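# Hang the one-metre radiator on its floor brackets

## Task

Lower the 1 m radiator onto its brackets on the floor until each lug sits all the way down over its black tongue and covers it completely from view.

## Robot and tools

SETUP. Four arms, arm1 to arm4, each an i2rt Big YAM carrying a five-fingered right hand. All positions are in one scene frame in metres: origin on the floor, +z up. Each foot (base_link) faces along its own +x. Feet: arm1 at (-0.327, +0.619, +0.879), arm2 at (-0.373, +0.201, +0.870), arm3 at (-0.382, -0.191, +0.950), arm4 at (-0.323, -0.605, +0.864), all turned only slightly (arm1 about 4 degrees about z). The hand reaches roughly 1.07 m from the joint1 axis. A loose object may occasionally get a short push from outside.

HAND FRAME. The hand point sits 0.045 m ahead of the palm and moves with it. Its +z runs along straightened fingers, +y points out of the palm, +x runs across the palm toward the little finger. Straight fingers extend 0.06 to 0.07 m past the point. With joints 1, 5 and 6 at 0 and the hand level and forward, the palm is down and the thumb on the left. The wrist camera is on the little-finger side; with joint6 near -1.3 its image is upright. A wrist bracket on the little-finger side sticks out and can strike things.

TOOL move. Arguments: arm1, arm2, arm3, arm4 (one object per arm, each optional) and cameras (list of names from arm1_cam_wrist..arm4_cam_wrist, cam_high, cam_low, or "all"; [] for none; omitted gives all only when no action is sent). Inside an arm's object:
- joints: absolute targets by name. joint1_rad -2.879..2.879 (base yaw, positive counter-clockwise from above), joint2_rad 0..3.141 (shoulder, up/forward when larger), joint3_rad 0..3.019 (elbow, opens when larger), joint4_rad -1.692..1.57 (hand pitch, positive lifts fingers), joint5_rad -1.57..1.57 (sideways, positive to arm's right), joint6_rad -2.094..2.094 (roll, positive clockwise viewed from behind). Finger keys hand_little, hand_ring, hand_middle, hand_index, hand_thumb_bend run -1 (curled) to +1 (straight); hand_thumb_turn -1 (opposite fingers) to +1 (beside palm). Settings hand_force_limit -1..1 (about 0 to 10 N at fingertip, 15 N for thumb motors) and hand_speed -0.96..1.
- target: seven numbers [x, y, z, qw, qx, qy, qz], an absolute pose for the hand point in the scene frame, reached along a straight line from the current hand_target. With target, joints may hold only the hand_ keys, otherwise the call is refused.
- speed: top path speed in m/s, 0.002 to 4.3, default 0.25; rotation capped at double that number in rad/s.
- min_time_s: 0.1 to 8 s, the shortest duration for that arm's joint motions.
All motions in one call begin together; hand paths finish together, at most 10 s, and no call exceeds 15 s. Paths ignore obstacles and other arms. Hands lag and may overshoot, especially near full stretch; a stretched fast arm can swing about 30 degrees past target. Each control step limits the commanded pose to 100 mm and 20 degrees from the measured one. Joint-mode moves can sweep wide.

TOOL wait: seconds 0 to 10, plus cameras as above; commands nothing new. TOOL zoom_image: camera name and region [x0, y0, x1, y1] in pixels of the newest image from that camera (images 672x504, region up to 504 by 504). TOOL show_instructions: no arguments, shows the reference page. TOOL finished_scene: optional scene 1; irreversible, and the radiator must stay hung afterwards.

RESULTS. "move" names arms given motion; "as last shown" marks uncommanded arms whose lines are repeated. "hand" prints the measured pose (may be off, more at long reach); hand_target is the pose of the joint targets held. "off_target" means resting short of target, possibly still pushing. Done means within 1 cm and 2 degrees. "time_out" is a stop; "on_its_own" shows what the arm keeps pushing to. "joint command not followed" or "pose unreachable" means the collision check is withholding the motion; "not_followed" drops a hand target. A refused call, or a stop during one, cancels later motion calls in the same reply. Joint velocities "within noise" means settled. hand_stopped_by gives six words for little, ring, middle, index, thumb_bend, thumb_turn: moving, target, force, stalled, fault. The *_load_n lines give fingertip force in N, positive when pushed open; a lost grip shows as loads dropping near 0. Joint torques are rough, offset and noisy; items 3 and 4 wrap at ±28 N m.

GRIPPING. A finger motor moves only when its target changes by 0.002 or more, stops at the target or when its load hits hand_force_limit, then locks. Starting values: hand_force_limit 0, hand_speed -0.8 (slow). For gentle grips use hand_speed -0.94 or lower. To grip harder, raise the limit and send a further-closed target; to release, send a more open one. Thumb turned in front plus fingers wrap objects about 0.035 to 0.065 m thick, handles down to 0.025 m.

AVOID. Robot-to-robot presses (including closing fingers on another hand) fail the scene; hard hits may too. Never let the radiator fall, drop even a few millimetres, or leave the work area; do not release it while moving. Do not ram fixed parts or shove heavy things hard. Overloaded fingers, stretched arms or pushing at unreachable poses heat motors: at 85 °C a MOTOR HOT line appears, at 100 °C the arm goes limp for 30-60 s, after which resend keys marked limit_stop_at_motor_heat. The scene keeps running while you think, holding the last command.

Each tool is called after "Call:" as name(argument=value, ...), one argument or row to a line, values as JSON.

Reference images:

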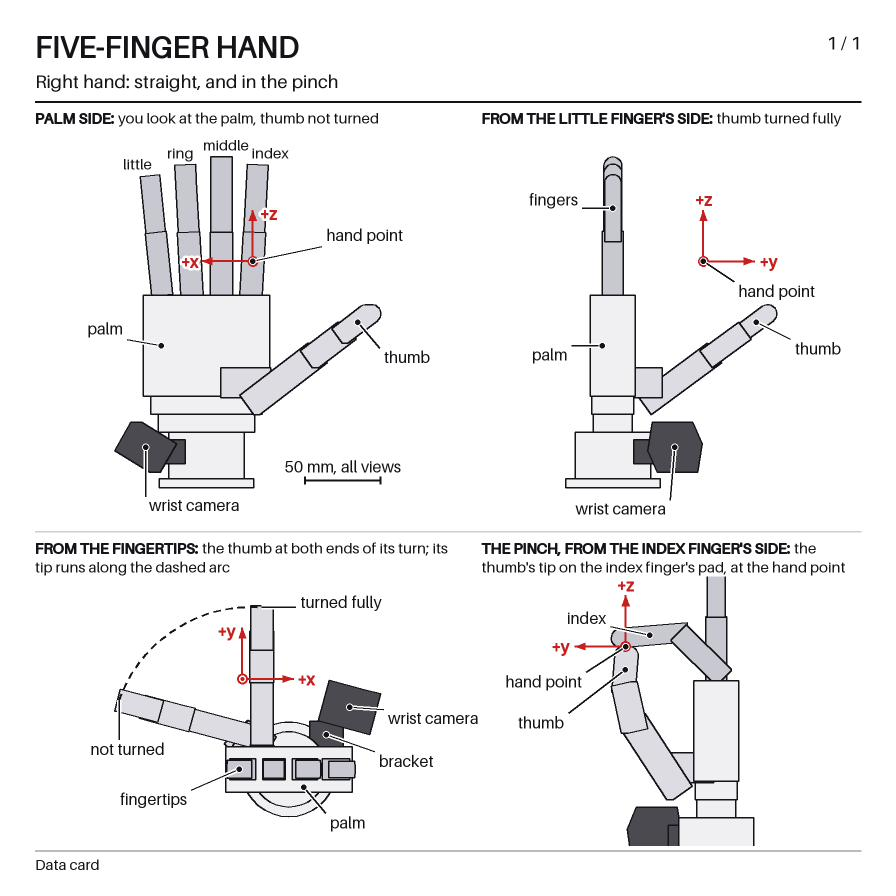

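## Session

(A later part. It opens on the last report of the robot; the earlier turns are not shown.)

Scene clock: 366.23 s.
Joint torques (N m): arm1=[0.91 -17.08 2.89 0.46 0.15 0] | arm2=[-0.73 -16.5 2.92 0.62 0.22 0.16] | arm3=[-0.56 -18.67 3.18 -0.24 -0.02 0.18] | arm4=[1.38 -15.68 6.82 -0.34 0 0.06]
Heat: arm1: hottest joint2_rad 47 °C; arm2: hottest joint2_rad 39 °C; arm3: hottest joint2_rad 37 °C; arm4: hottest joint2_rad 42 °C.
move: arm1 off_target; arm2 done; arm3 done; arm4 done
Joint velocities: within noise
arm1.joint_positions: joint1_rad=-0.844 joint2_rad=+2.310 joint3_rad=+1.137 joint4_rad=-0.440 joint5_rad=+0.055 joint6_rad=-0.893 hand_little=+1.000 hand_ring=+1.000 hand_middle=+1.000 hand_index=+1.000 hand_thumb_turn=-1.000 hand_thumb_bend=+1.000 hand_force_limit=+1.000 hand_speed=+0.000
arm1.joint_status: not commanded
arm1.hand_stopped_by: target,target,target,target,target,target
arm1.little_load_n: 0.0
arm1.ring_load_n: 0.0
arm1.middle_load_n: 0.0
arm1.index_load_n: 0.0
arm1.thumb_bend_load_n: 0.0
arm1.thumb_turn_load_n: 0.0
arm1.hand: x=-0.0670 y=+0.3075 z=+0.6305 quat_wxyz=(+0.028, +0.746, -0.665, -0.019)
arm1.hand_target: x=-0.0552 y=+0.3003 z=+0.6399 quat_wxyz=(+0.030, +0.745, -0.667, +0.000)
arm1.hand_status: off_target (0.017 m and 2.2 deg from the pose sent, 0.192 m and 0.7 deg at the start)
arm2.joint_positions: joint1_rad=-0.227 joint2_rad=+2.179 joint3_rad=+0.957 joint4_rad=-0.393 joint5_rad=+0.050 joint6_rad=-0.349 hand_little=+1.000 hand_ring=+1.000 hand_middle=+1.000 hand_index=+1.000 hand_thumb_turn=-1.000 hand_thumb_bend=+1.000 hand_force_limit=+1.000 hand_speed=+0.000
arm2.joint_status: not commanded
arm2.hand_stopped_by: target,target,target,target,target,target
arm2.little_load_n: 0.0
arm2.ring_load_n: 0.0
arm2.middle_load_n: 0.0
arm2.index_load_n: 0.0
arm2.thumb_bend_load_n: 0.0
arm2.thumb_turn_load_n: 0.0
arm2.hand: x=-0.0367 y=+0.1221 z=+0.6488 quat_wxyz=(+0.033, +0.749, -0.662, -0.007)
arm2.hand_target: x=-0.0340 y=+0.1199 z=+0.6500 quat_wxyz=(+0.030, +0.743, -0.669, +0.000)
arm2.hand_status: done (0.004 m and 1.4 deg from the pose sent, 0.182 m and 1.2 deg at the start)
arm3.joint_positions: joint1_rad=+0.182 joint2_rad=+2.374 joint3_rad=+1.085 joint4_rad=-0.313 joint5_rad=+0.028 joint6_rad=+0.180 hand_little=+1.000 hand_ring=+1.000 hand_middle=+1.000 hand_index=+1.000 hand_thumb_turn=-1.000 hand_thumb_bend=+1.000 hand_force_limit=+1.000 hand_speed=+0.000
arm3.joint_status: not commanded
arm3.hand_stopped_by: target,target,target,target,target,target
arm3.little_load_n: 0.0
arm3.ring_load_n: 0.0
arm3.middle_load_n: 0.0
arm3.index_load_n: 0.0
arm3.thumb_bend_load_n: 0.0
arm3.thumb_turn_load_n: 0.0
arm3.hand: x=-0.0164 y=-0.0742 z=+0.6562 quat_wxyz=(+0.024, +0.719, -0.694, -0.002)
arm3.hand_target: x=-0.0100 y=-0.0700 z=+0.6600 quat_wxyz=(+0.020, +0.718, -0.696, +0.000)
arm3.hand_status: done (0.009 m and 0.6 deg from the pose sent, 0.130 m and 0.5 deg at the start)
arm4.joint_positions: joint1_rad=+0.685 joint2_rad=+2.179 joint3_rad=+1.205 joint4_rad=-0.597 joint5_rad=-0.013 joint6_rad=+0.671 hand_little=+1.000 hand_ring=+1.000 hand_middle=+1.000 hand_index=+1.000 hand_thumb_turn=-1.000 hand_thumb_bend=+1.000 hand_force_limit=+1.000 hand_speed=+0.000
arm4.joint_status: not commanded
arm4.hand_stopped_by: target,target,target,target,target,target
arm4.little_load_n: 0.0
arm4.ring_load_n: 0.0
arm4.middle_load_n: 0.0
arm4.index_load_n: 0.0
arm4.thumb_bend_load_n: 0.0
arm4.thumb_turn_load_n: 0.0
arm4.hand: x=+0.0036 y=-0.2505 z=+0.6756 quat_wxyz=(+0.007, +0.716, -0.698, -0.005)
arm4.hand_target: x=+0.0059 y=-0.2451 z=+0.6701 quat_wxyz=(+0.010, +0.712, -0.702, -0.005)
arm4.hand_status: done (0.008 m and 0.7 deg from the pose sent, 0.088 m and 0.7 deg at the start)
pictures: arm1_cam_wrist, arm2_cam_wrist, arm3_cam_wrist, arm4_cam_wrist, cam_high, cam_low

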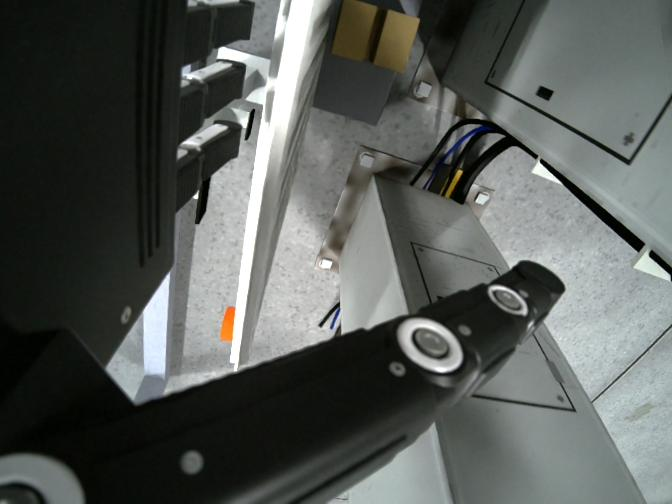

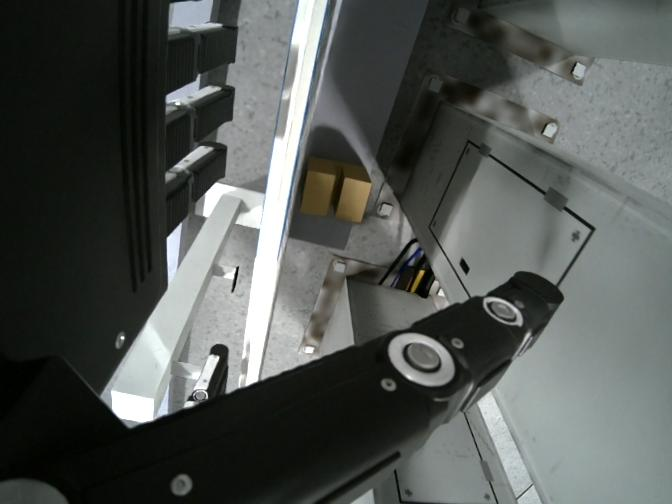

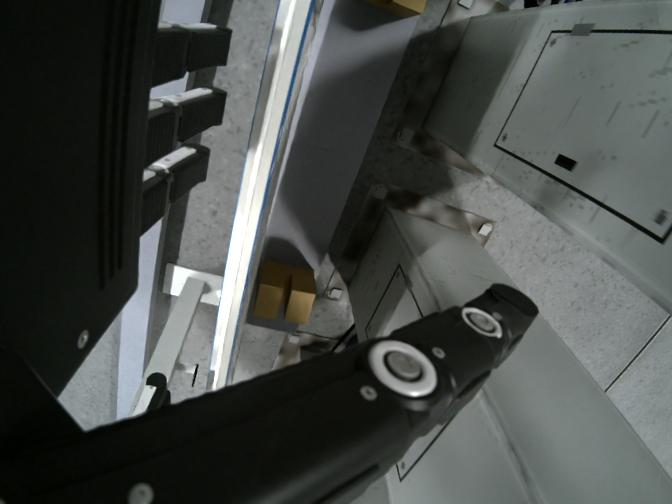

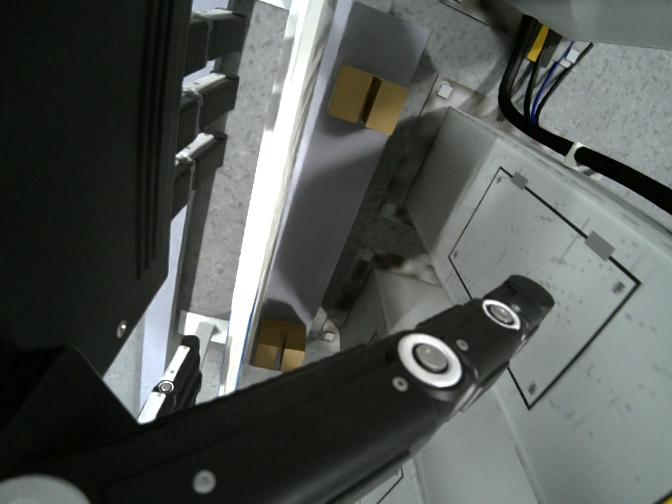

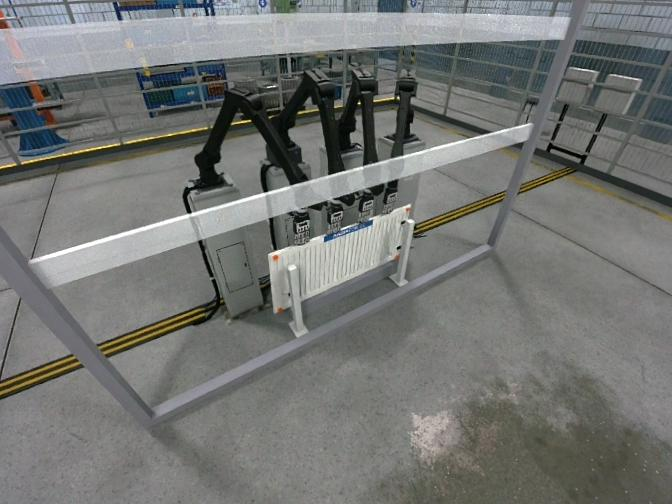

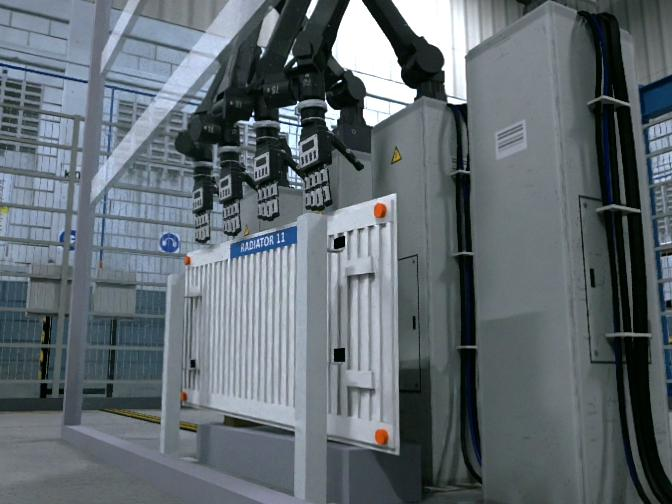

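Call:
move(
  arm1={"target": [-0.042, 0.298, 0.560, 0.040, 0.742, -0.668, 0.000], "speed": 0.12},
  arm2={"target": [-0.028, 0.115, 0.570, 0.040, 0.742, -0.668, -0.005], "speed": 0.12},
  arm3={"target": [-0.002, -0.072, 0.585, 0.030, 0.719, -0.694, -0.005], "speed": 0.12},
  arm4={"target": [0.010, -0.243, 0.595, 0.025, 0.711, -0.701, -0.008], "speed": 0.12},
)

Call:
move(
  arm1={"target": [-0.046, 0.298, 0.484, 0.055, 0.742, -0.668, -0.008], "speed": 0.12},
  arm2={"target": [-0.033, 0.115, 0.495, 0.055, 0.742, -0.668, -0.012], "speed": 0.12},
  arm3={"target": [-0.002, -0.072, 0.512, 0.050, 0.719, -0.694, -0.012], "speed": 0.12},
  arm4={"target": [0.010, -0.243, 0.522, 0.050, 0.711, -0.701, -0.012], "speed": 0.12},
  cameras=["all"],
)

Scene clock: 368.33 s.
Joint torques (N m): arm1=[1.44 -16.32 3.43 0.54 0.16 0.02] | arm2=[-0.97 -15.91 3.25 0.54 0.24 0.18] | arm3=[-1.14 -18.02 3.21 0.4 0.12 0.02] | arm4=[1.38 -18.08 5.7 0.17 -0.1 0.03]
Heat: arm1: hottest joint2_rad 47 °C; arm2: hottest joint2_rad 39 °C; arm3: hottest joint2_rad 37 °C; arm4: hottest joint2_rad 42 °C.
move: arm1 off_target; arm2 done; arm3 done; arm4 done
Joint velocities: within noise
arm1.joint_positions: joint1_rad=-0.829 joint2_rad=+2.497 joint3_rad=+1.237 joint4_rad=-0.348 joint5_rad=+0.075 joint6_rad=-0.863 hand_little=+1.000 hand_ring=+1.000 hand_middle=+1.000 hand_index=+1.000 hand_thumb_turn=-1.000 hand_thumb_bend=+1.000 hand_force_limit=+1.000 hand_speed=+0.000
arm1.joint_status: not commanded
arm1.hand_stopped_by: target,target,target,target,target,target
arm1.little_load_n: 0.0
arm1.ring_load_n: 0.0
arm1.middle_load_n: 0.0
arm1.index_load_n: 0.0
arm1.thumb_bend_load_n: 0.0
arm1.thumb_turn_load_n: 0.0
arm1.hand: x=-0.0578 y=+0.3046 z=+0.5582 quat_wxyz=(+0.038, +0.742, -0.669, -0.016)
arm1.hand_target: x=-0.0421 y=+0.2982 z=+0.5603 quat_wxyz=(+0.040, +0.743, -0.669, +0.000)
arm1.hand_status: off_target (0.017 m and 1.9 deg from the pose sent, 0.075 m and 2.6 deg at the start)
arm2.joint_positions: joint1_rad=-0.228 joint2_rad=+2.385 joint3_rad=+1.051 joint4_rad=-0.293 joint5_rad=+0.062 joint6_rad=-0.348 hand_little=+1.000 hand_ring=+1.000 hand_middle=+1.000 hand_index=+1.000 hand_thumb_turn=-1.000 hand_thumb_bend=+1.000 hand_force_limit=+1.000 hand_speed=+0.000
arm2.joint_status: not commanded
arm2.hand_stopped_by: target,target,target,target,target,target
arm2.little_load_n: 0.0
arm2.ring_load_n: 0.0
arm2.middle_load_n: 0.0
arm2.index_load_n: 0.0
arm2.thumb_bend_load_n: 0.0
arm2.thumb_turn_load_n: 0.0
arm2.hand: x=-0.0319 y=+0.1181 z=+0.5757 quat_wxyz=(+0.041, +0.749, -0.661, -0.009)
arm2.hand_target: x=-0.0281 y=+0.1150 z=+0.5701 quat_wxyz=(+0.040, +0.743, -0.668, -0.005)
arm2.hand_status: done (0.008 m and 1.2 deg from the pose sent, 0.080 m and 1.4 deg at the start)
arm3.joint_positions: joint1_rad=+0.182 joint2_rad=+2.563 joint3_rad=+1.222 joint4_rad=-0.287 joint5_rad=+0.028 joint6_rad=+0.181 hand_little=+1.000 hand_ring=+1.000 hand_middle=+1.000 hand_index=+1.000 hand_thumb_turn=-1.000 hand_thumb_bend=+1.000 hand_force_limit=+1.000 hand_speed=+0.000
arm3.joint_status: not commanded
arm3.hand_stopped_by: target,target,target,target,target,target
arm3.little_load_n: 0.0
arm3.ring_load_n: 0.0
arm3.middle_load_n: 0.0
arm3.index_load_n: 0.0
arm3.thumb_bend_load_n: 0.0
arm3.thumb_turn_load_n: 0.0
arm3.hand: x=-0.0088 y=-0.0722 z=+0.5890 quat_wxyz=(+0.035, +0.719, -0.694, -0.009)
arm3.hand_target: x=-0.0020 y=-0.0721 z=+0.5851 quat_wxyz=(+0.030, +0.719, -0.694, -0.005)
arm3.hand_status: done (0.008 m and 0.7 deg from the pose sent, 0.073 m and 0.8 deg at the start)
arm4.joint_positions: joint1_rad=+0.685 joint2_rad=+2.374 joint3_rad=+1.300 joint4_rad=-0.546 joint5_rad=-0.013 joint6_rad=+0.672 hand_little=+1.000 hand_ring=+1.000 hand_middle=+1.000 hand_index=+1.000 hand_thumb_turn=-1.000 hand_thumb_bend=+1.000 hand_force_limit=+1.000 hand_speed=+0.000
arm4.joint_status: not commanded
arm4.hand_stopped_by: target,target,target,target,target,target
arm4.little_load_n: 0.0
arm4.ring_load_n: 0.0
arm4.middle_load_n: -0.5
arm4.index_load_n: 0.0
arm4.thumb_bend_load_n: 0.0
arm4.thumb_turn_load_n: 0.5
arm4.hand: x=+0.0042 y=-0.2503 z=+0.5996 quat_wxyz=(+0.031, +0.715, -0.698, -0.008)
arm4.hand_target: x=+0.0099 y=-0.2431 z=+0.5953 quat_wxyz=(+0.025, +0.712, -0.702, -0.008)
arm4.hand_status: done (0.010 m and 0.9 deg from the pose sent, 0.081 m and 2.2 deg at the start)
pictures: none

Scene clock: 369.50 s.
Joint torques (N m): arm1=[1.55 -16.26 3.23 0.5 0.07 0.04] | arm2=[-0.5 -16.38 2.52 0.43 0.24 0.21] | arm3=[-0.91 -18.37 3.86 -0.18 0.16 0.07] | arm4=[0.85 -18.26 5.2 -0.09 -0.07 0.02]
Heat: arm1: hottest joint2_rad 47 °C; arm2: hottest joint2_rad 39 °C; arm3: hottest joint2_rad 37 °C; arm4: hottest joint2_rad 42 °C.
move: arm1 off_target; arm2 done; arm3 off_target; arm4 done
Joint velocities: within noise
arm1.joint_positions: joint1_rad=-0.823 joint2_rad=+2.687 joint3_rad=+1.355 joint4_rad=-0.291 joint5_rad=+0.108 joint6_rad=-0.856 hand_little=+1.000 hand_ring=+1.000 hand_middle=+1.000 hand_index=+1.000 hand_thumb_turn=-1.000 hand_thumb_bend=+1.000 hand_force_limit=+1.000 hand_speed=+0.000
arm1.joint_status: not commanded
arm1.hand_stopped_by: target,target,target,target,target,target
arm1.little_load_n: 0.0
arm1.ring_load_n: 0.0
arm1.middle_load_n: 0.0
arm1.index_load_n: -0.5
arm1.thumb_bend_load_n: 0.0
arm1.thumb_turn_load_n: 0.5
arm1.hand: x=-0.0630 y=+0.3039 z=+0.4853 quat_wxyz=(+0.055, +0.741, -0.669, -0.024)
arm1.hand_target: x=-0.0461 y=+0.2982 z=+0.4844 quat_wxyz=(+0.055, +0.742, -0.668, -0.008)
arm1.hand_status: off_target (0.018 m and 1.9 deg from the pose sent, 0.075 m and 2.2 deg at the start)
arm2.joint_positions: joint1_rad=-0.228 joint2_rad=+2.592 joint3_rad=+1.169 joint4_rad=-0.232 joint5_rad=+0.082 joint6_rad=-0.342 hand_little=+1.000 hand_ring=+1.000 hand_middle=+1.000 hand_index=+1.000 hand_thumb_turn=-1.000 hand_thumb_bend=+1.000 hand_force_limit=+1.000 hand_speed=+0.000
arm2.joint_status: not commanded
arm2.hand_stopped_by: target,target,target,target,target,target
arm2.little_load_n: 0.0
arm2.ring_load_n: 0.0
arm2.middle_load_n: 0.0
arm2.index_load_n: 0.0
arm2.thumb_bend_load_n: 0.0
arm2.thumb_turn_load_n: 0.5
arm2.hand: x=-0.0369 y=+0.1157 z=+0.5012 quat_wxyz=(+0.056, +0.747, -0.663, -0.017)
arm2.hand_target: x=-0.0332 y=+0.1150 z=+0.4951 quat_wxyz=(+0.055, +0.742, -0.668, -0.012)
arm2.hand_status: done (0.007 m and 1.0 deg from the pose sent, 0.081 m and 1.9 deg at the start)
arm3.joint_positions: joint1_rad=+0.182 joint2_rad=+2.760 joint3_rad=+1.380 joint4_rad=-0.289 joint5_rad=+0.037 joint6_rad=+0.181 hand_little=+1.000 hand_ring=+1.000 hand_middle=+1.000 hand_index=+1.000 hand_thumb_turn=-1.000 hand_thumb_bend=+1.000 hand_force_limit=+1.000 hand_speed=+0.000
arm3.joint_status: not commanded
arm3.hand_stopped_by: target,target,target,target,target,target
arm3.little_load_n: 0.0
arm3.ring_load_n: 0.0
arm3.middle_load_n: 0.0
arm3.index_load_n: 0.0
arm3.thumb_bend_load_n: 0.0
arm3.thumb_turn_load_n: 0.0
arm3.hand: x=-0.0123 y=-0.0745 z=+0.5163 quat_wxyz=(+0.054, +0.719, -0.693, -0.017)
arm3.hand_target: x=-0.0021 y=-0.0721 z=+0.5123 quat_wxyz=(+0.050, +0.719, -0.694, -0.012)
arm3.hand_status: off_target (0.011 m and 0.8 deg from the pose sent, 0.077 m and 1.8 deg at the start)
arm4.joint_positions: joint1_rad=+0.685 joint2_rad=+2.566 joint3_rad=+1.434 joint4_rad=-0.535 joint5_rad=-0.018 joint6_rad=+0.672 hand_little=+1.000 hand_ring=+1.000 hand_middle=+1.000 hand_index=+1.000 hand_thumb_turn=-1.000 hand_thumb_bend=+1.000 hand_force_limit=+1.000 hand_speed=+0.000
arm4.joint_status: not commanded
arm4.hand_stopped_by: target,target,target,target,target,target
arm4.little_load_n: 0.0
arm4.ring_load_n: 0.0
arm4.middle_load_n: 0.0
arm4.index_load_n: 0.0
arm4.thumb_bend_load_n: 0.0
arm4.thumb_turn_load_n: 0.0
arm4.hand: x=+0.0050 y=-0.2489 z=+0.5272 quat_wxyz=(+0.055, +0.714, -0.698, -0.012)
arm4.hand_target: x=+0.0099 y=-0.2431 z=+0.5222 quat_wxyz=(+0.050, +0.711, -0.701, -0.012)
arm4.hand_status: done (0.009 m and 0.7 deg from the pose sent, 0.078 m and 2.3 deg at the start)
pictures: arm1_cam_wrist, arm2_cam_wrist, arm3_cam_wrist, arm4_cam_wrist, cam_high, cam_low

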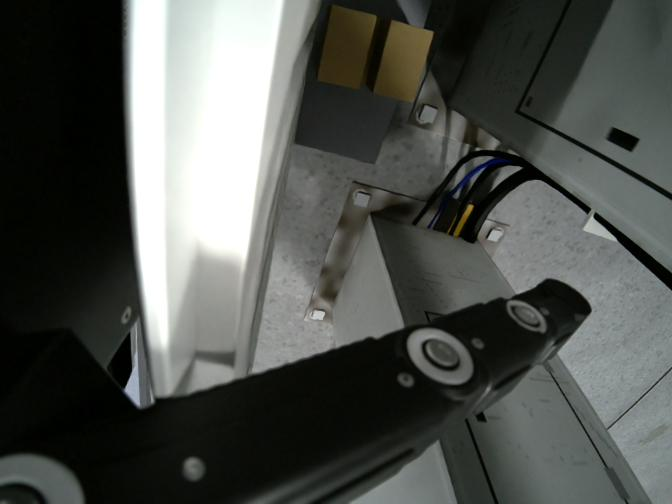

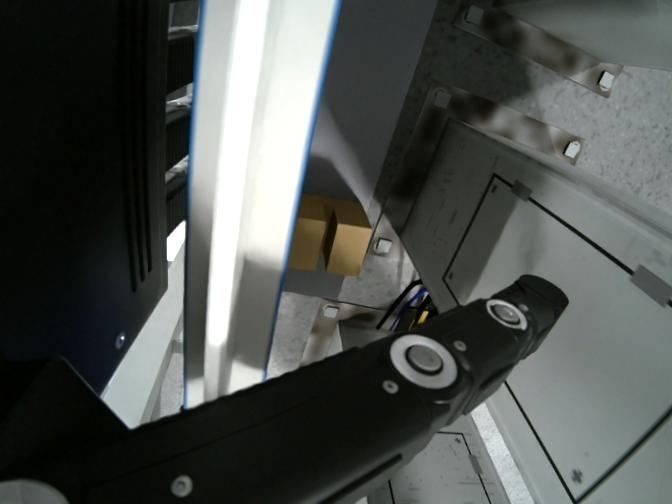

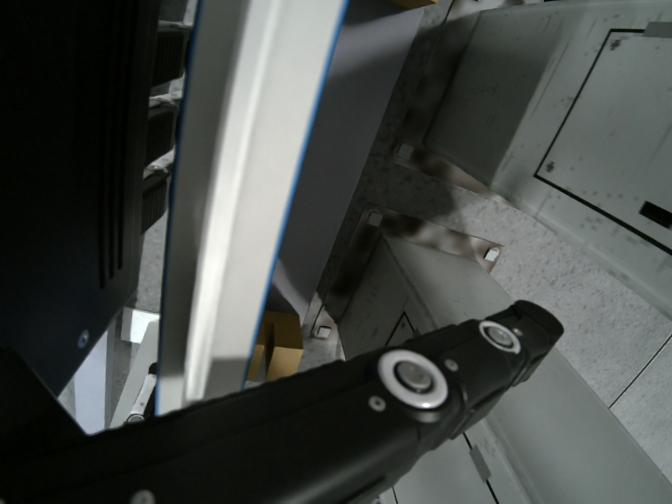

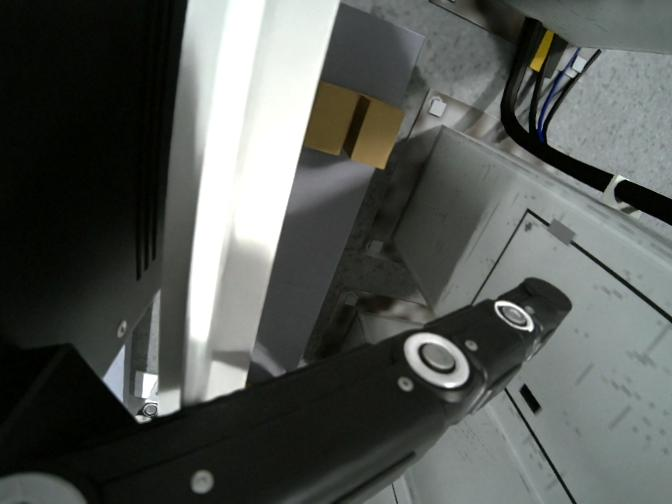

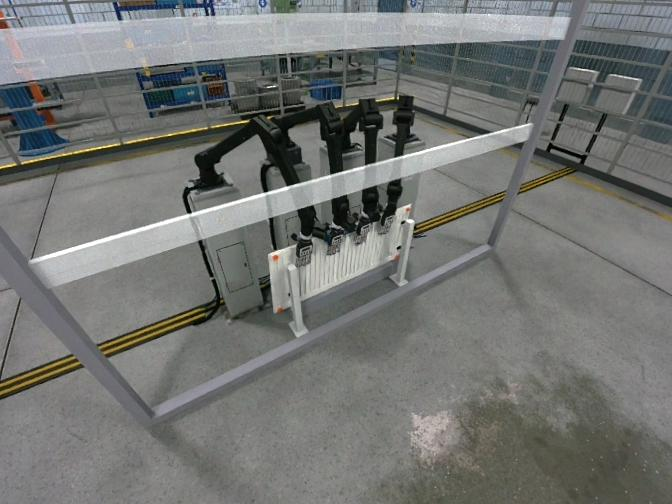

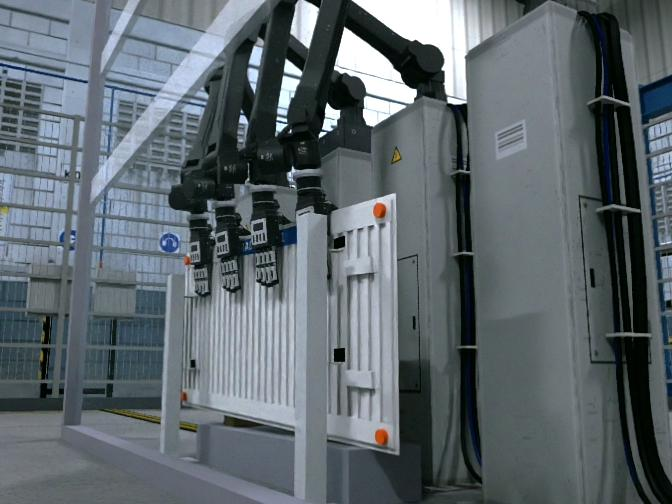

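Call:
move(
  arm1={"target": [-0.082, 0.298, 0.482, 0.058, 0.742, -0.668, -0.008], "speed": 0.08, "joints": {"hand_thumb_bend": 0.3, "hand_speed": 1.0}},
  arm2={"target": [-0.064, 0.115, 0.492, 0.058, 0.742, -0.668, -0.012], "speed": 0.08, "joints": {"hand_thumb_bend": 0.3, "hand_speed": 1.0}},
  arm3={"target": [-0.044, -0.074, 0.506, 0.056, 0.719, -0.694, -0.015], "speed": 0.08, "joints": {"hand_thumb_bend": 0.3, "hand_speed": 1.0}},
  arm4={"target": [-0.030, -0.245, 0.516, 0.056, 0.711, -0.701, -0.015], "speed": 0.08, "joints": {"hand_thumb_bend": 0.3, "hand_speed": 1.0}},
  cameras=["arm1_cam_wrist", "arm2_cam_wrist", "arm3_cam_wrist", "arm4_cam_wrist"],
)

Scene clock: 370.97 s.
Joint torques (N m): arm1=[-1.73 -15.27 0.64 0.54 0.21 -0.53] | arm2=[-1.38 -15.21 0.03 0.44 0.29 0.04] | arm3=[0.21 -16.91 -0.12 0.44 0.18 0.13] | arm4=[2.73 -17.44 1.8 0.27 -0.11 0.17]
Heat: arm1: hottest joint2_rad 46 °C; arm2: hottest joint2_rad 39 °C; arm3: hottest joint2_rad 37 °C; arm4: hottest joint2_rad 42 °C.
move: arm1 off_target; arm2 off_target; arm3 off_target; arm4 off_target
Joint velocities: within noise
arm1.joint_positions: joint1_rad=-0.832 joint2_rad=+2.670 joint3_rad=+1.311 joint4_rad=-0.219 joint5_rad=+0.112 joint6_rad=-0.858 hand_little=+1.000 hand_ring=+1.000 hand_middle=+1.000 hand_index=+1.000 hand_thumb_turn=-1.000 hand_thumb_bend=+0.303 hand_force_limit=+1.000 hand_speed=+1.000
arm1.joint_status: all done
arm1.hand_stopped_by: target,target,target,target,target,target
arm1.little_load_n: 0.0
arm1.ring_load_n: 0.0
arm1.middle_load_n: 0.0
arm1.index_load_n: 0.0
arm1.thumb_bend_load_n: 4.5
arm1.thumb_turn_load_n: 3.5
arm1.hand: x=-0.0659 y=+0.3009 z=+0.4864 quat_wxyz=(+0.057, +0.738, -0.672, -0.001)
arm1.hand_target: x=-0.0817 y=+0.2986 z=+0.4822 quat_wxyz=(+0.058, +0.742, -0.668, -0.008)
arm1.hand_status: off_target (0.017 m and 1.0 deg from the pose sent, 0.020 m and 1.9 deg at the start)
arm2.joint_positions: joint1_rad=-0.232 joint2_rad=+2.581 joint3_rad=+1.116 joint4_rad=-0.154 joint5_rad=+0.087 joint6_rad=-0.342 hand_little=+1.000 hand_ring=+1.000 hand_middle=+1.000 hand_index=+1.000 hand_thumb_turn=-1.000 hand_thumb_bend=+0.300 hand_force_limit=+1.000 hand_speed=+1.000
arm2.joint_status: all done
arm2.hand_stopped_by: target,target,target,target,target,target
arm2.little_load_n: 0.0
arm2.ring_load_n: 0.0
arm2.middle_load_n: 0.0
arm2.index_load_n: 0.0
arm2.thumb_bend_load_n: 0.0
arm2.thumb_turn_load_n: 0.0
arm2.hand: x=-0.0449 y=+0.1152 z=+0.5001 quat_wxyz=(+0.050, +0.745, -0.665, +0.000)
arm2.hand_target: x=-0.0639 y=+0.1153 z=+0.4927 quat_wxyz=(+0.058, +0.742, -0.668, -0.012)
arm2.hand_status: off_target (0.021 m and 1.8 deg from the pose sent, 0.029 m and 1.0 deg at the start)
arm3.joint_positions: joint1_rad=+0.184 joint2_rad=+2.752 joint3_rad=+1.326 joint4_rad=-0.215 joint5_rad=+0.037 joint6_rad=+0.192 hand_little=+1.000 hand_ring=+1.000 hand_middle=+1.000 hand_index=+1.000 hand_thumb_turn=-1.000 hand_thumb_bend=+0.300 hand_force_limit=+1.000 hand_speed=+1.000
arm3.joint_status: all done
arm3.hand_stopped_by: target,target,target,target,target,target
arm3.little_load_n: 0.0
arm3.ring_load_n: 0.0
arm3.middle_load_n: 0.0
arm3.index_load_n: 0.0
arm3.thumb_bend_load_n: 0.0
arm3.thumb_turn_load_n: 0.0
arm3.hand: x=-0.0228 y=-0.0752 z=+0.5145 quat_wxyz=(+0.043, +0.716, -0.697, -0.009)
arm3.hand_target: x=-0.0441 y=-0.0746 z=+0.5066 quat_wxyz=(+0.056, +0.718, -0.693, -0.015)
arm3.hand_status: off_target (0.023 m and 1.7 deg from the pose sent, 0.033 m and 0.3 deg at the start)
arm4.joint_positions: joint1_rad=+0.713 joint2_rad=+2.544 joint3_rad=+1.385 joint4_rad=-0.476 joint5_rad=-0.026 joint6_rad=+0.705 hand_little=+1.000 hand_ring=+1.000 hand_middle=+1.000 hand_index=+1.000 hand_thumb_turn=-1.000 hand_thumb_bend=+0.300 hand_force_limit=+1.000 hand_speed=+1.000
arm4.joint_status: all done
arm4.hand_stopped_by: target,target,target,target,target,target
arm4.little_load_n: 0.0
arm4.ring_load_n: 0.0
arm4.middle_load_n: 0.0
arm4.index_load_n: 0.0
arm4.thumb_bend_load_n: 0.0
arm4.thumb_turn_load_n: 0.0
arm4.hand: x=-0.0085 y=-0.2392 z=+0.5294 quat_wxyz=(+0.038, +0.713, -0.700, -0.014)
arm4.hand_target: x=-0.0297 y=-0.2457 z=+0.5168 quat_wxyz=(+0.056, +0.711, -0.701, -0.015)
arm4.hand_status: off_target (0.026 m and 2.0 deg from the pose sent, 0.037 m and 0.6 deg at the start)

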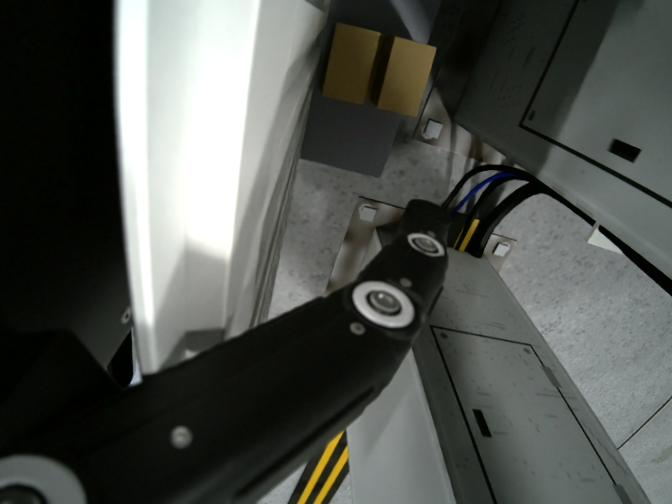

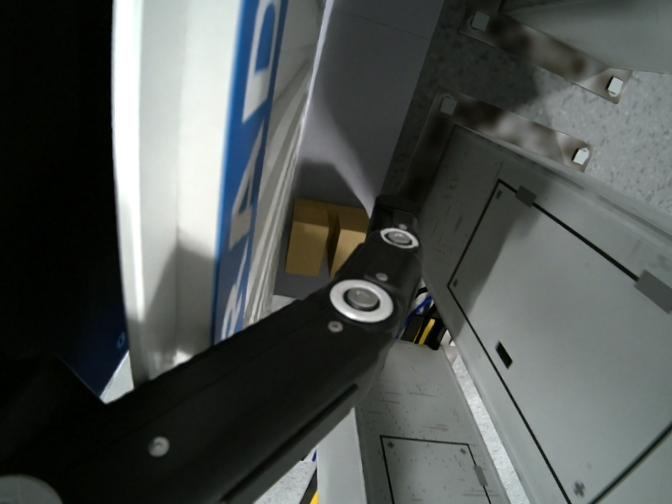

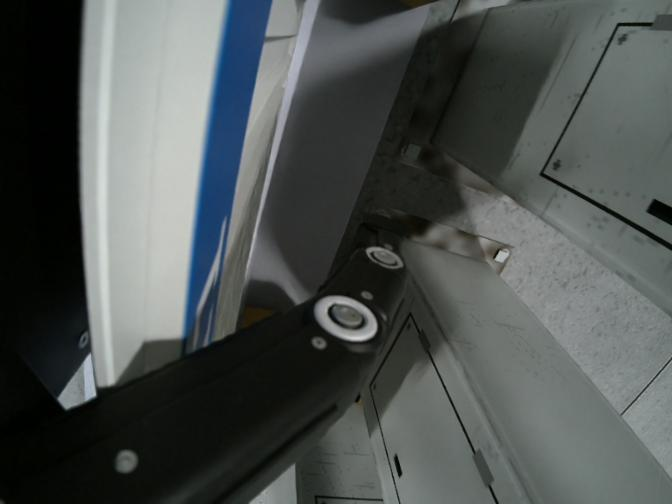

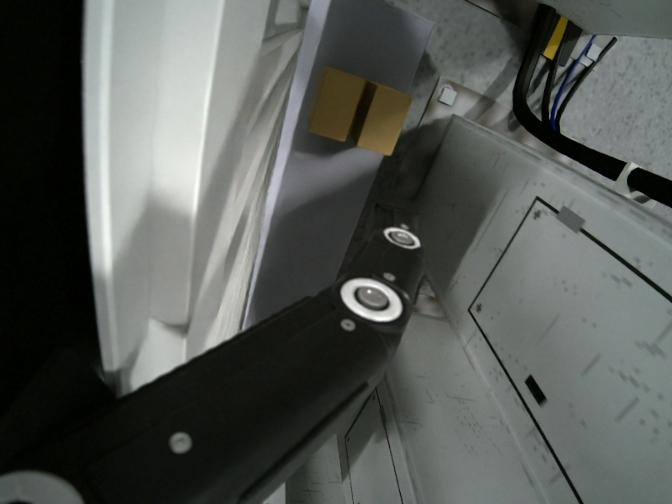

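Call:
move(
  cameras=["all"],
)

Scene clock: 372.60 s.
Joint torques (N m): arm1=[-1.67 -15.44 0.64 0.5 0.21 -0.53] | arm2=[-1.44 -14.97 0.01 0.47 0.27 0.06] | arm3=[0.21 -16.97 -0.12 0.44 0.18 0.12] | arm4=[3.02 -17.73 1.85 0.08 -0.09 0.16]
Heat: arm1: hottest joint2_rad 46 °C; arm2: hottest joint2_rad 39 °C; arm3: hottest joint2_rad 37 °C; arm4: hottest joint2_rad 42 °C.
Joint velocities: within noise
arm1.joint_positions: joint1_rad=-0.832 joint2_rad=+2.670 joint3_rad=+1.311 joint4_rad=-0.219 joint5_rad=+0.112 joint6_rad=-0.858 hand_little=+1.000 hand_ring=+1.000 hand_middle=+1.000 hand_index=+1.000 hand_thumb_turn=-1.000 hand_thumb_bend=+0.303 hand_force_limit=+1.000 hand_speed=+1.000
arm1.joint_status: all done
arm1.hand_stopped_by: target,target,target,target,target,target
arm1.little_load_n: 0.0
arm1.ring_load_n: 0.0
arm1.middle_load_n: 0.0
arm1.index_load_n: 0.0
arm1.thumb_bend_load_n: 4.5
arm1.thumb_turn_load_n: 3.5
arm1.hand: x=-0.0659 y=+0.3009 z=+0.4864 quat_wxyz=(+0.057, +0.738, -0.672, -0.001) (m; scene frame)
arm1.hand_target: x=-0.0817 y=+0.2986 z=+0.4822 quat_wxyz=(+0.058, +0.742, -0.668, -0.008) (m; scene frame)
arm1.hand_status: off_target (0.017 m and 1.0 deg from the pose sent, 0.020 m and 1.9 deg at the start)
arm2.joint_positions: joint1_rad=-0.232 joint2_rad=+2.581 joint3_rad=+1.116 joint4_rad=-0.154 joint5_rad=+0.087 joint6_rad=-0.342 hand_little=+1.000 hand_ring=+1.000 hand_middle=+1.000 hand_index=+1.000 hand_thumb_turn=-1.000 hand_thumb_bend=+0.300 hand_force_limit=+1.000 hand_speed=+1.000
arm2.joint_status: all done
arm2.hand_stopped_by: target,target,target,target,target,target
arm2.little_load_n: 0.0
arm2.ring_load_n: 0.0
arm2.middle_load_n: 0.0
arm2.index_load_n: 0.0
arm2.thumb_bend_load_n: 0.0
arm2.thumb_turn_load_n: 0.0
arm2.hand: x=-0.0449 y=+0.1152 z=+0.5001 quat_wxyz=(+0.050, +0.745, -0.665, +0.000) (m; scene frame)
arm2.hand_target: x=-0.0639 y=+0.1153 z=+0.4927 quat_wxyz=(+0.058, +0.742, -0.668, -0.012) (m; scene frame)
arm2.hand_status: off_target (0.021 m and 1.8 deg from the pose sent, 0.029 m and 1.0 deg at the start)
arm3.joint_positions: joint1_rad=+0.184 joint2_rad=+2.752 joint3_rad=+1.326 joint4_rad=-0.215 joint5_rad=+0.037 joint6_rad=+0.192 hand_little=+1.000 hand_ring=+1.000 hand_middle=+1.000 hand_index=+1.000 hand_thumb_turn=-1.000 hand_thumb_bend=+0.300 hand_force_limit=+1.000 hand_speed=+1.000
arm3.joint_status: all done
arm3.hand_stopped_by: target,target,target,target,target,target
arm3.little_load_n: 0.0
arm3.ring_load_n: 0.0
arm3.middle_load_n: 0.0
arm3.index_load_n: 0.0
arm3.thumb_bend_load_n: 0.0
arm3.thumb_turn_load_n: 0.0
arm3.hand: x=-0.0228 y=-0.0752 z=+0.5145 quat_wxyz=(+0.043, +0.716, -0.697, -0.009) (m; scene frame)
arm3.hand_target: x=-0.0441 y=-0.0746 z=+0.5066 quat_wxyz=(+0.056, +0.718, -0.693, -0.015) (m; scene frame)
arm3.hand_status: off_target (0.023 m and 1.7 deg from the pose sent, 0.033 m and 0.3 deg at the start)
arm4.joint_positions: joint1_rad=+0.713 joint2_rad=+2.544 joint3_rad=+1.385 joint4_rad=-0.476 joint5_rad=-0.026 joint6_rad=+0.705 hand_little=+1.000 hand_ring=+1.000 hand_middle=+1.000 hand_index=+1.000 hand_thumb_turn=-1.000 hand_thumb_bend=+0.300 hand_force_limit=+1.000 hand_speed=+1.000
arm4.joint_status: all done
arm4.hand_stopped_by: target,target,target,target,target,target
arm4.little_load_n: 0.0
arm4.ring_load_n: 0.0
arm4.middle_load_n: 0.5
arm4.index_load_n: 0.0
arm4.thumb_bend_load_n: 0.0
arm4.thumb_turn_load_n: 0.0
arm4.hand: x=-0.0085 y=-0.2392 z=+0.5294 quat_wxyz=(+0.038, +0.713, -0.700, -0.014) (m; scene frame)
arm4.hand_target: x=-0.0297 y=-0.2457 z=+0.5168 quat_wxyz=(+0.056, +0.711, -0.701, -0.015) (m; scene frame)
arm4.hand_status: off_target (0.026 m and 2.0 deg from the pose sent, 0.037 m and 0.6 deg at the start)
pictures: arm1_cam_wrist, arm2_cam_wrist, arm3_cam_wrist, arm4_cam_wrist, cam_high, cam_low

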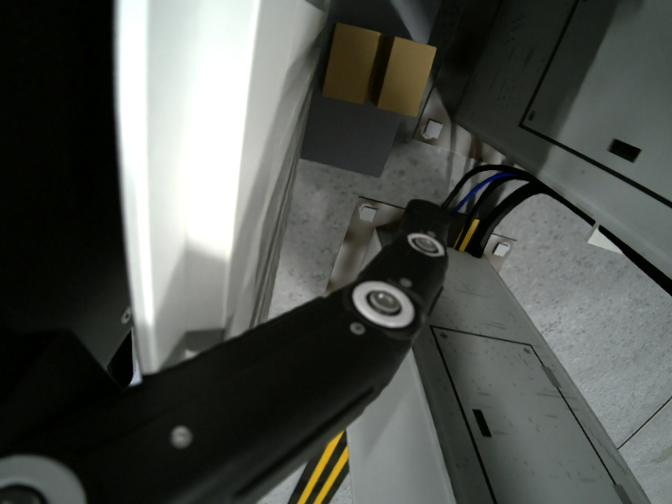

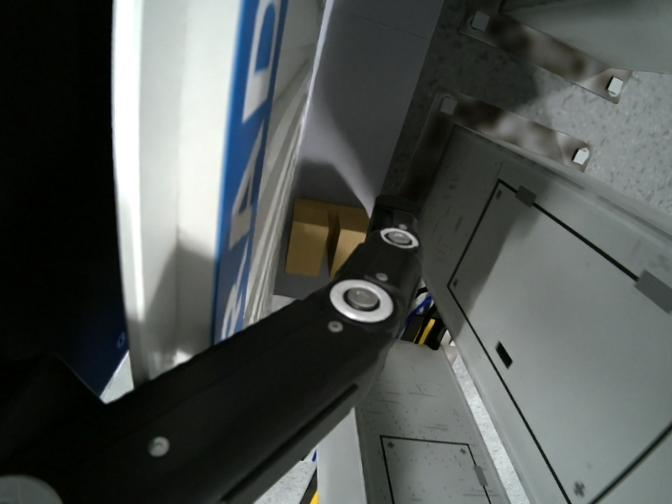

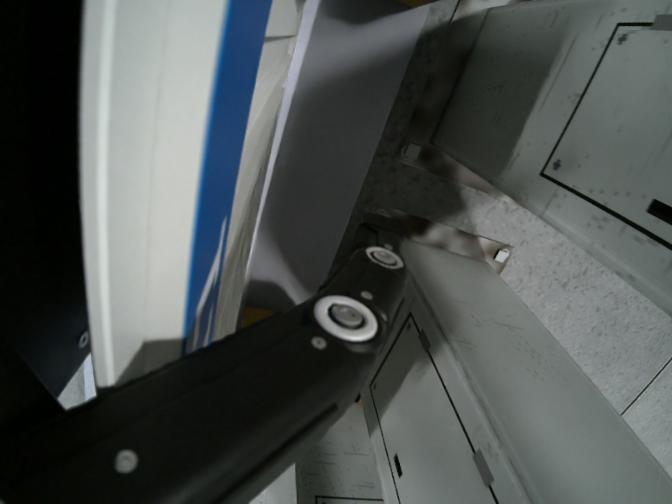

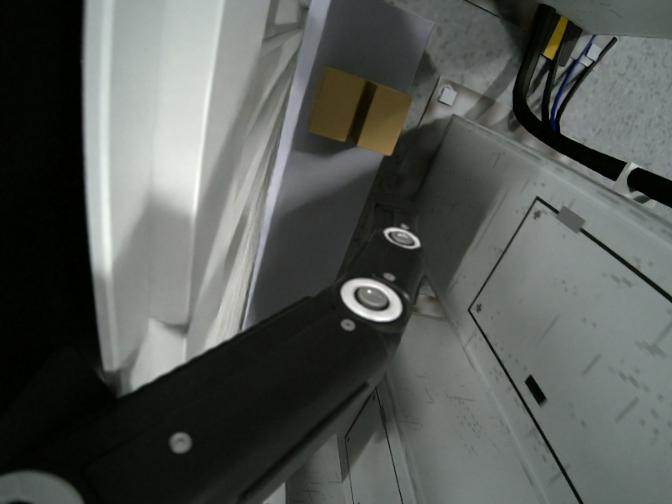

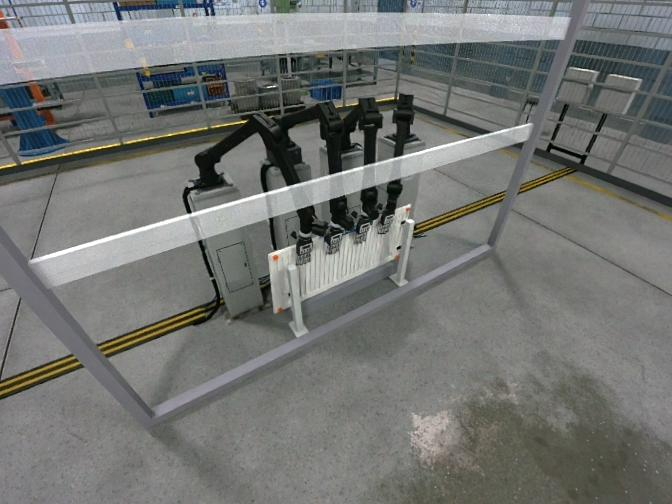

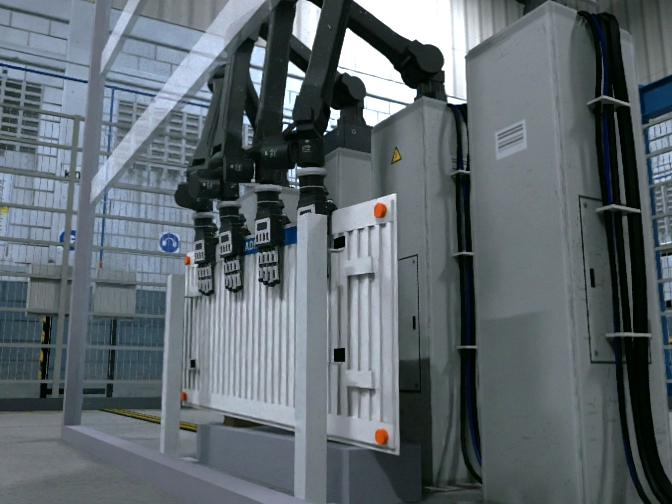

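Call:
zoom_image(
  camera="cam_low",
  region=[280, 180, 440, 480],
)

Call:
zoom_image(
  camera="cam_low",
  region=[150, 220, 310, 460],
)

Scaled by 1.680 from the camera's image (finer frame: 960x720).

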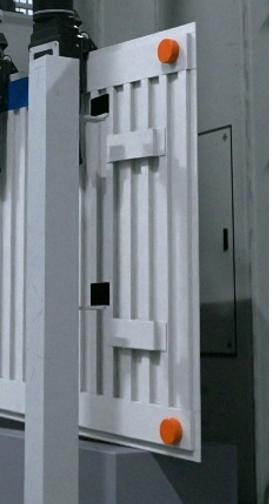

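Scaled by 2.100 from the camera's image (finer frame: 960x720).

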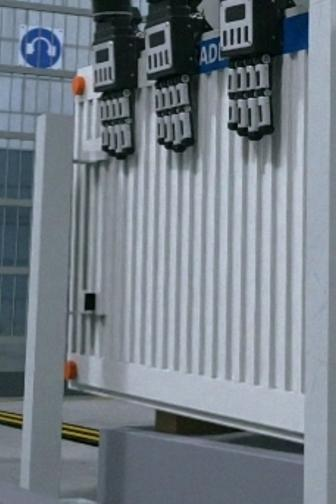

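Call:
move(
  arm1={"joints": {"hand_thumb_bend": -1}},
  arm2={"joints": {"hand_thumb_bend": -1}},
  arm3={"joints": {"hand_thumb_bend": -1}},
  arm4={"joints": {"hand_thumb_bend": -1}},
  cameras=["arm1_cam_wrist", "arm2_cam_wrist", "cam_low"],
)

Scene clock: 381.37 s.
Joint torques (N m): arm1=[-1.14 -14.74 1.5 0.55 -0.06 -0.16] | arm2=[-0.91 -14.97 0.88 0.44 0.27 0.01] | arm3=[0.15 -16.62 0.68 0.42 0.26 0.14] | arm4=[2.2 -17.85 1.77 0.1 -0.11 0.16]
Heat: arm1: hottest joint2_rad 46 °C; arm2: hottest joint2_rad 39 °C; arm3: hottest joint2_rad 37 °C; arm4: hottest joint2_rad 42 °C.
move: arm1 off_target; arm2 off_target; arm3 off_target; arm4 off_target
Joint velocities: within noise
arm1.joint_positions: joint1_rad=-0.840 joint2_rad=+2.663 joint3_rad=+1.301 joint4_rad=-0.217 joint5_rad=+0.120 joint6_rad=-0.890 hand_little=+1.000 hand_ring=+1.000 hand_middle=+1.000 hand_index=+1.000 hand_thumb_turn=-1.000 hand_thumb_bend=-0.552 hand_force_limit=+1.000 hand_speed=+1.000
arm1.joint_status: hand_thumb_bend off_target (ended at -0.552, target -1.000)
arm1.hand_stopped_by: target,target,target,target,force,target
arm1.little_load_n: 0.0
arm1.ring_load_n: 0.0
arm1.middle_load_n: 0.0
arm1.index_load_n: 0.0
arm1.thumb_bend_load_n: 19.0
arm1.thumb_turn_load_n: 1.5
arm1.hand: x=-0.0725 y=+0.2977 z=+0.4894 quat_wxyz=(+0.061, +0.746, -0.663, -0.004)
arm1.hand_target: x=-0.0817 y=+0.2986 z=+0.4821 quat_wxyz=(+0.058, +0.742, -0.668, -0.008)
arm1.hand_status: not commanded
arm2.joint_positions: joint1_rad=-0.236 joint2_rad=+2.580 joint3_rad=+1.105 joint4_rad=-0.155 joint5_rad=+0.087 joint6_rad=-0.338 hand_little=+1.000 hand_ring=+1.000 hand_middle=+1.000 hand_index=+1.000 hand_thumb_turn=-1.000 hand_thumb_bend=-0.592 hand_force_limit=+1.000 hand_speed=+1.000
arm2.joint_status: hand_thumb_bend off_target (ended at -0.592, target -1.000)
arm2.hand_stopped_by: target,target,target,target,force,target
arm2.little_load_n: 0.0
arm2.ring_load_n: 0.0
arm2.middle_load_n: 0.0
arm2.index_load_n: 0.0
arm2.thumb_bend_load_n: 18.0
arm2.thumb_turn_load_n: 3.0
arm2.hand: x=-0.0516 y=+0.1156 z=+0.5010 quat_wxyz=(+0.052, +0.743, -0.668, -0.004)
arm2.hand_target: x=-0.0639 y=+0.1153 z=+0.4926 quat_wxyz=(+0.058, +0.742, -0.668, -0.012)
arm2.hand_status: not commanded
arm3.joint_positions: joint1_rad=+0.185 joint2_rad=+2.750 joint3_rad=+1.316 joint4_rad=-0.215 joint5_rad=+0.035 joint6_rad=+0.191 hand_little=+1.000 hand_ring=+1.000 hand_middle=+1.000 hand_index=+1.000 hand_thumb_turn=-1.000 hand_thumb_bend=-0.731 hand_force_limit=+1.000 hand_speed=+1.000
arm3.joint_status: hand_thumb_bend off_target (ended at -0.731, target -1.000)
arm3.hand_stopped_by: target,target,target,target,force,target
arm3.little_load_n: 0.0
arm3.ring_load_n: 0.0
arm3.middle_load_n: 0.0
arm3.index_load_n: 0.0
arm3.thumb_bend_load_n: 16.0
arm3.thumb_turn_load_n: 1.5
arm3.hand: x=-0.0282 y=-0.0758 z=+0.5155 quat_wxyz=(+0.046, +0.716, -0.696, -0.012)
arm3.hand_target: x=-0.0440 y=-0.0744 z=+0.5066 quat_wxyz=(+0.056, +0.718, -0.693, -0.015)
arm3.hand_status: not commanded
arm4.joint_positions: joint1_rad=+0.714 joint2_rad=+2.544 joint3_rad=+1.385 joint4_rad=-0.474 joint5_rad=-0.026 joint6_rad=+0.700 hand_little=+1.000 hand_ring=+1.000 hand_middle=+1.000 hand_index=+1.000 hand_thumb_turn=-1.000 hand_thumb_bend=-0.553 hand_force_limit=+1.000 hand_speed=+1.000
arm4.joint_status: hand_thumb_bend off_target (ended at -0.553, target -1.000)
arm4.hand_stopped_by: target,target,target,target,force,target
arm4.little_load_n: 0.0
arm4.ring_load_n: 0.0
arm4.middle_load_n: 0.0
arm4.index_load_n: 0.0
arm4.thumb_bend_load_n: 20.5
arm4.thumb_turn_load_n: 0.0
arm4.hand: x=-0.0088 y=-0.2390 z=+0.5294 quat_wxyz=(+0.038, +0.715, -0.698, -0.014)
arm4.hand_target: x=-0.0297 y=-0.2457 z=+0.5167 quat_wxyz=(+0.056, +0.711, -0.701, -0.015)
arm4.hand_status: not commanded

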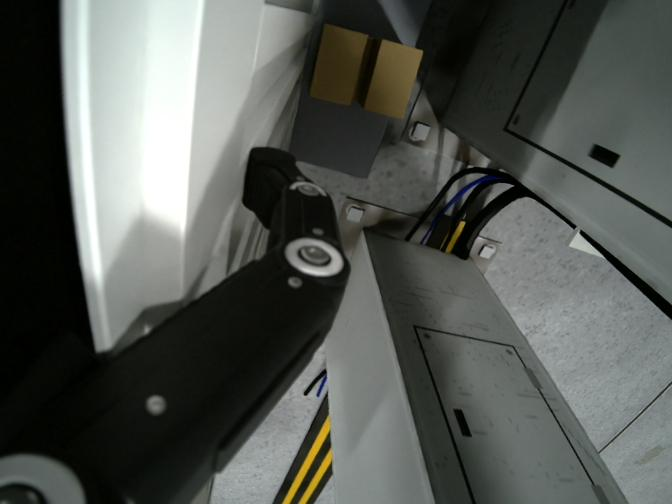

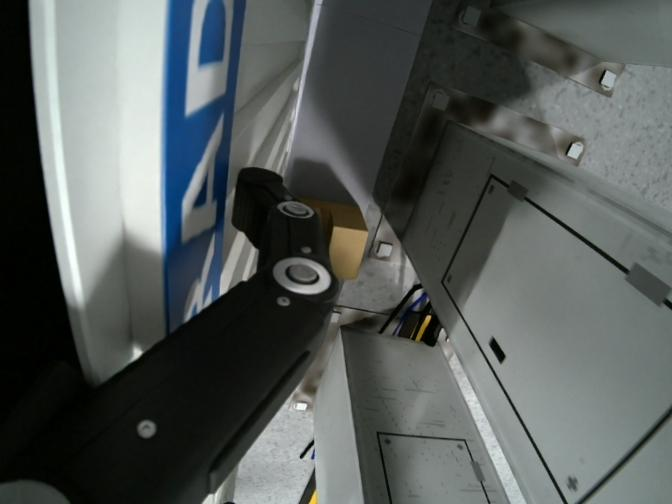

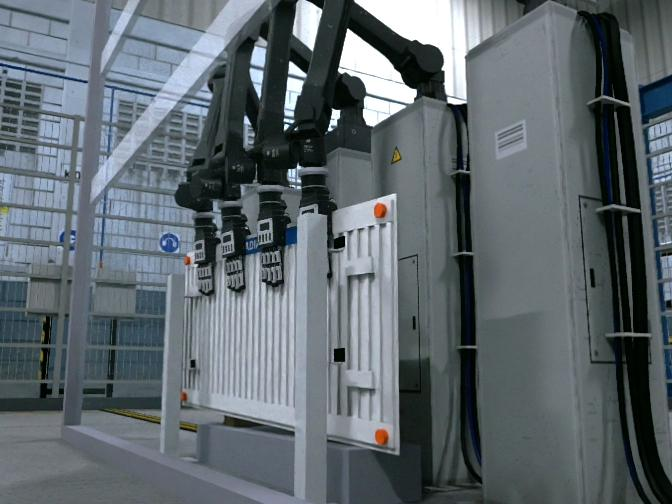

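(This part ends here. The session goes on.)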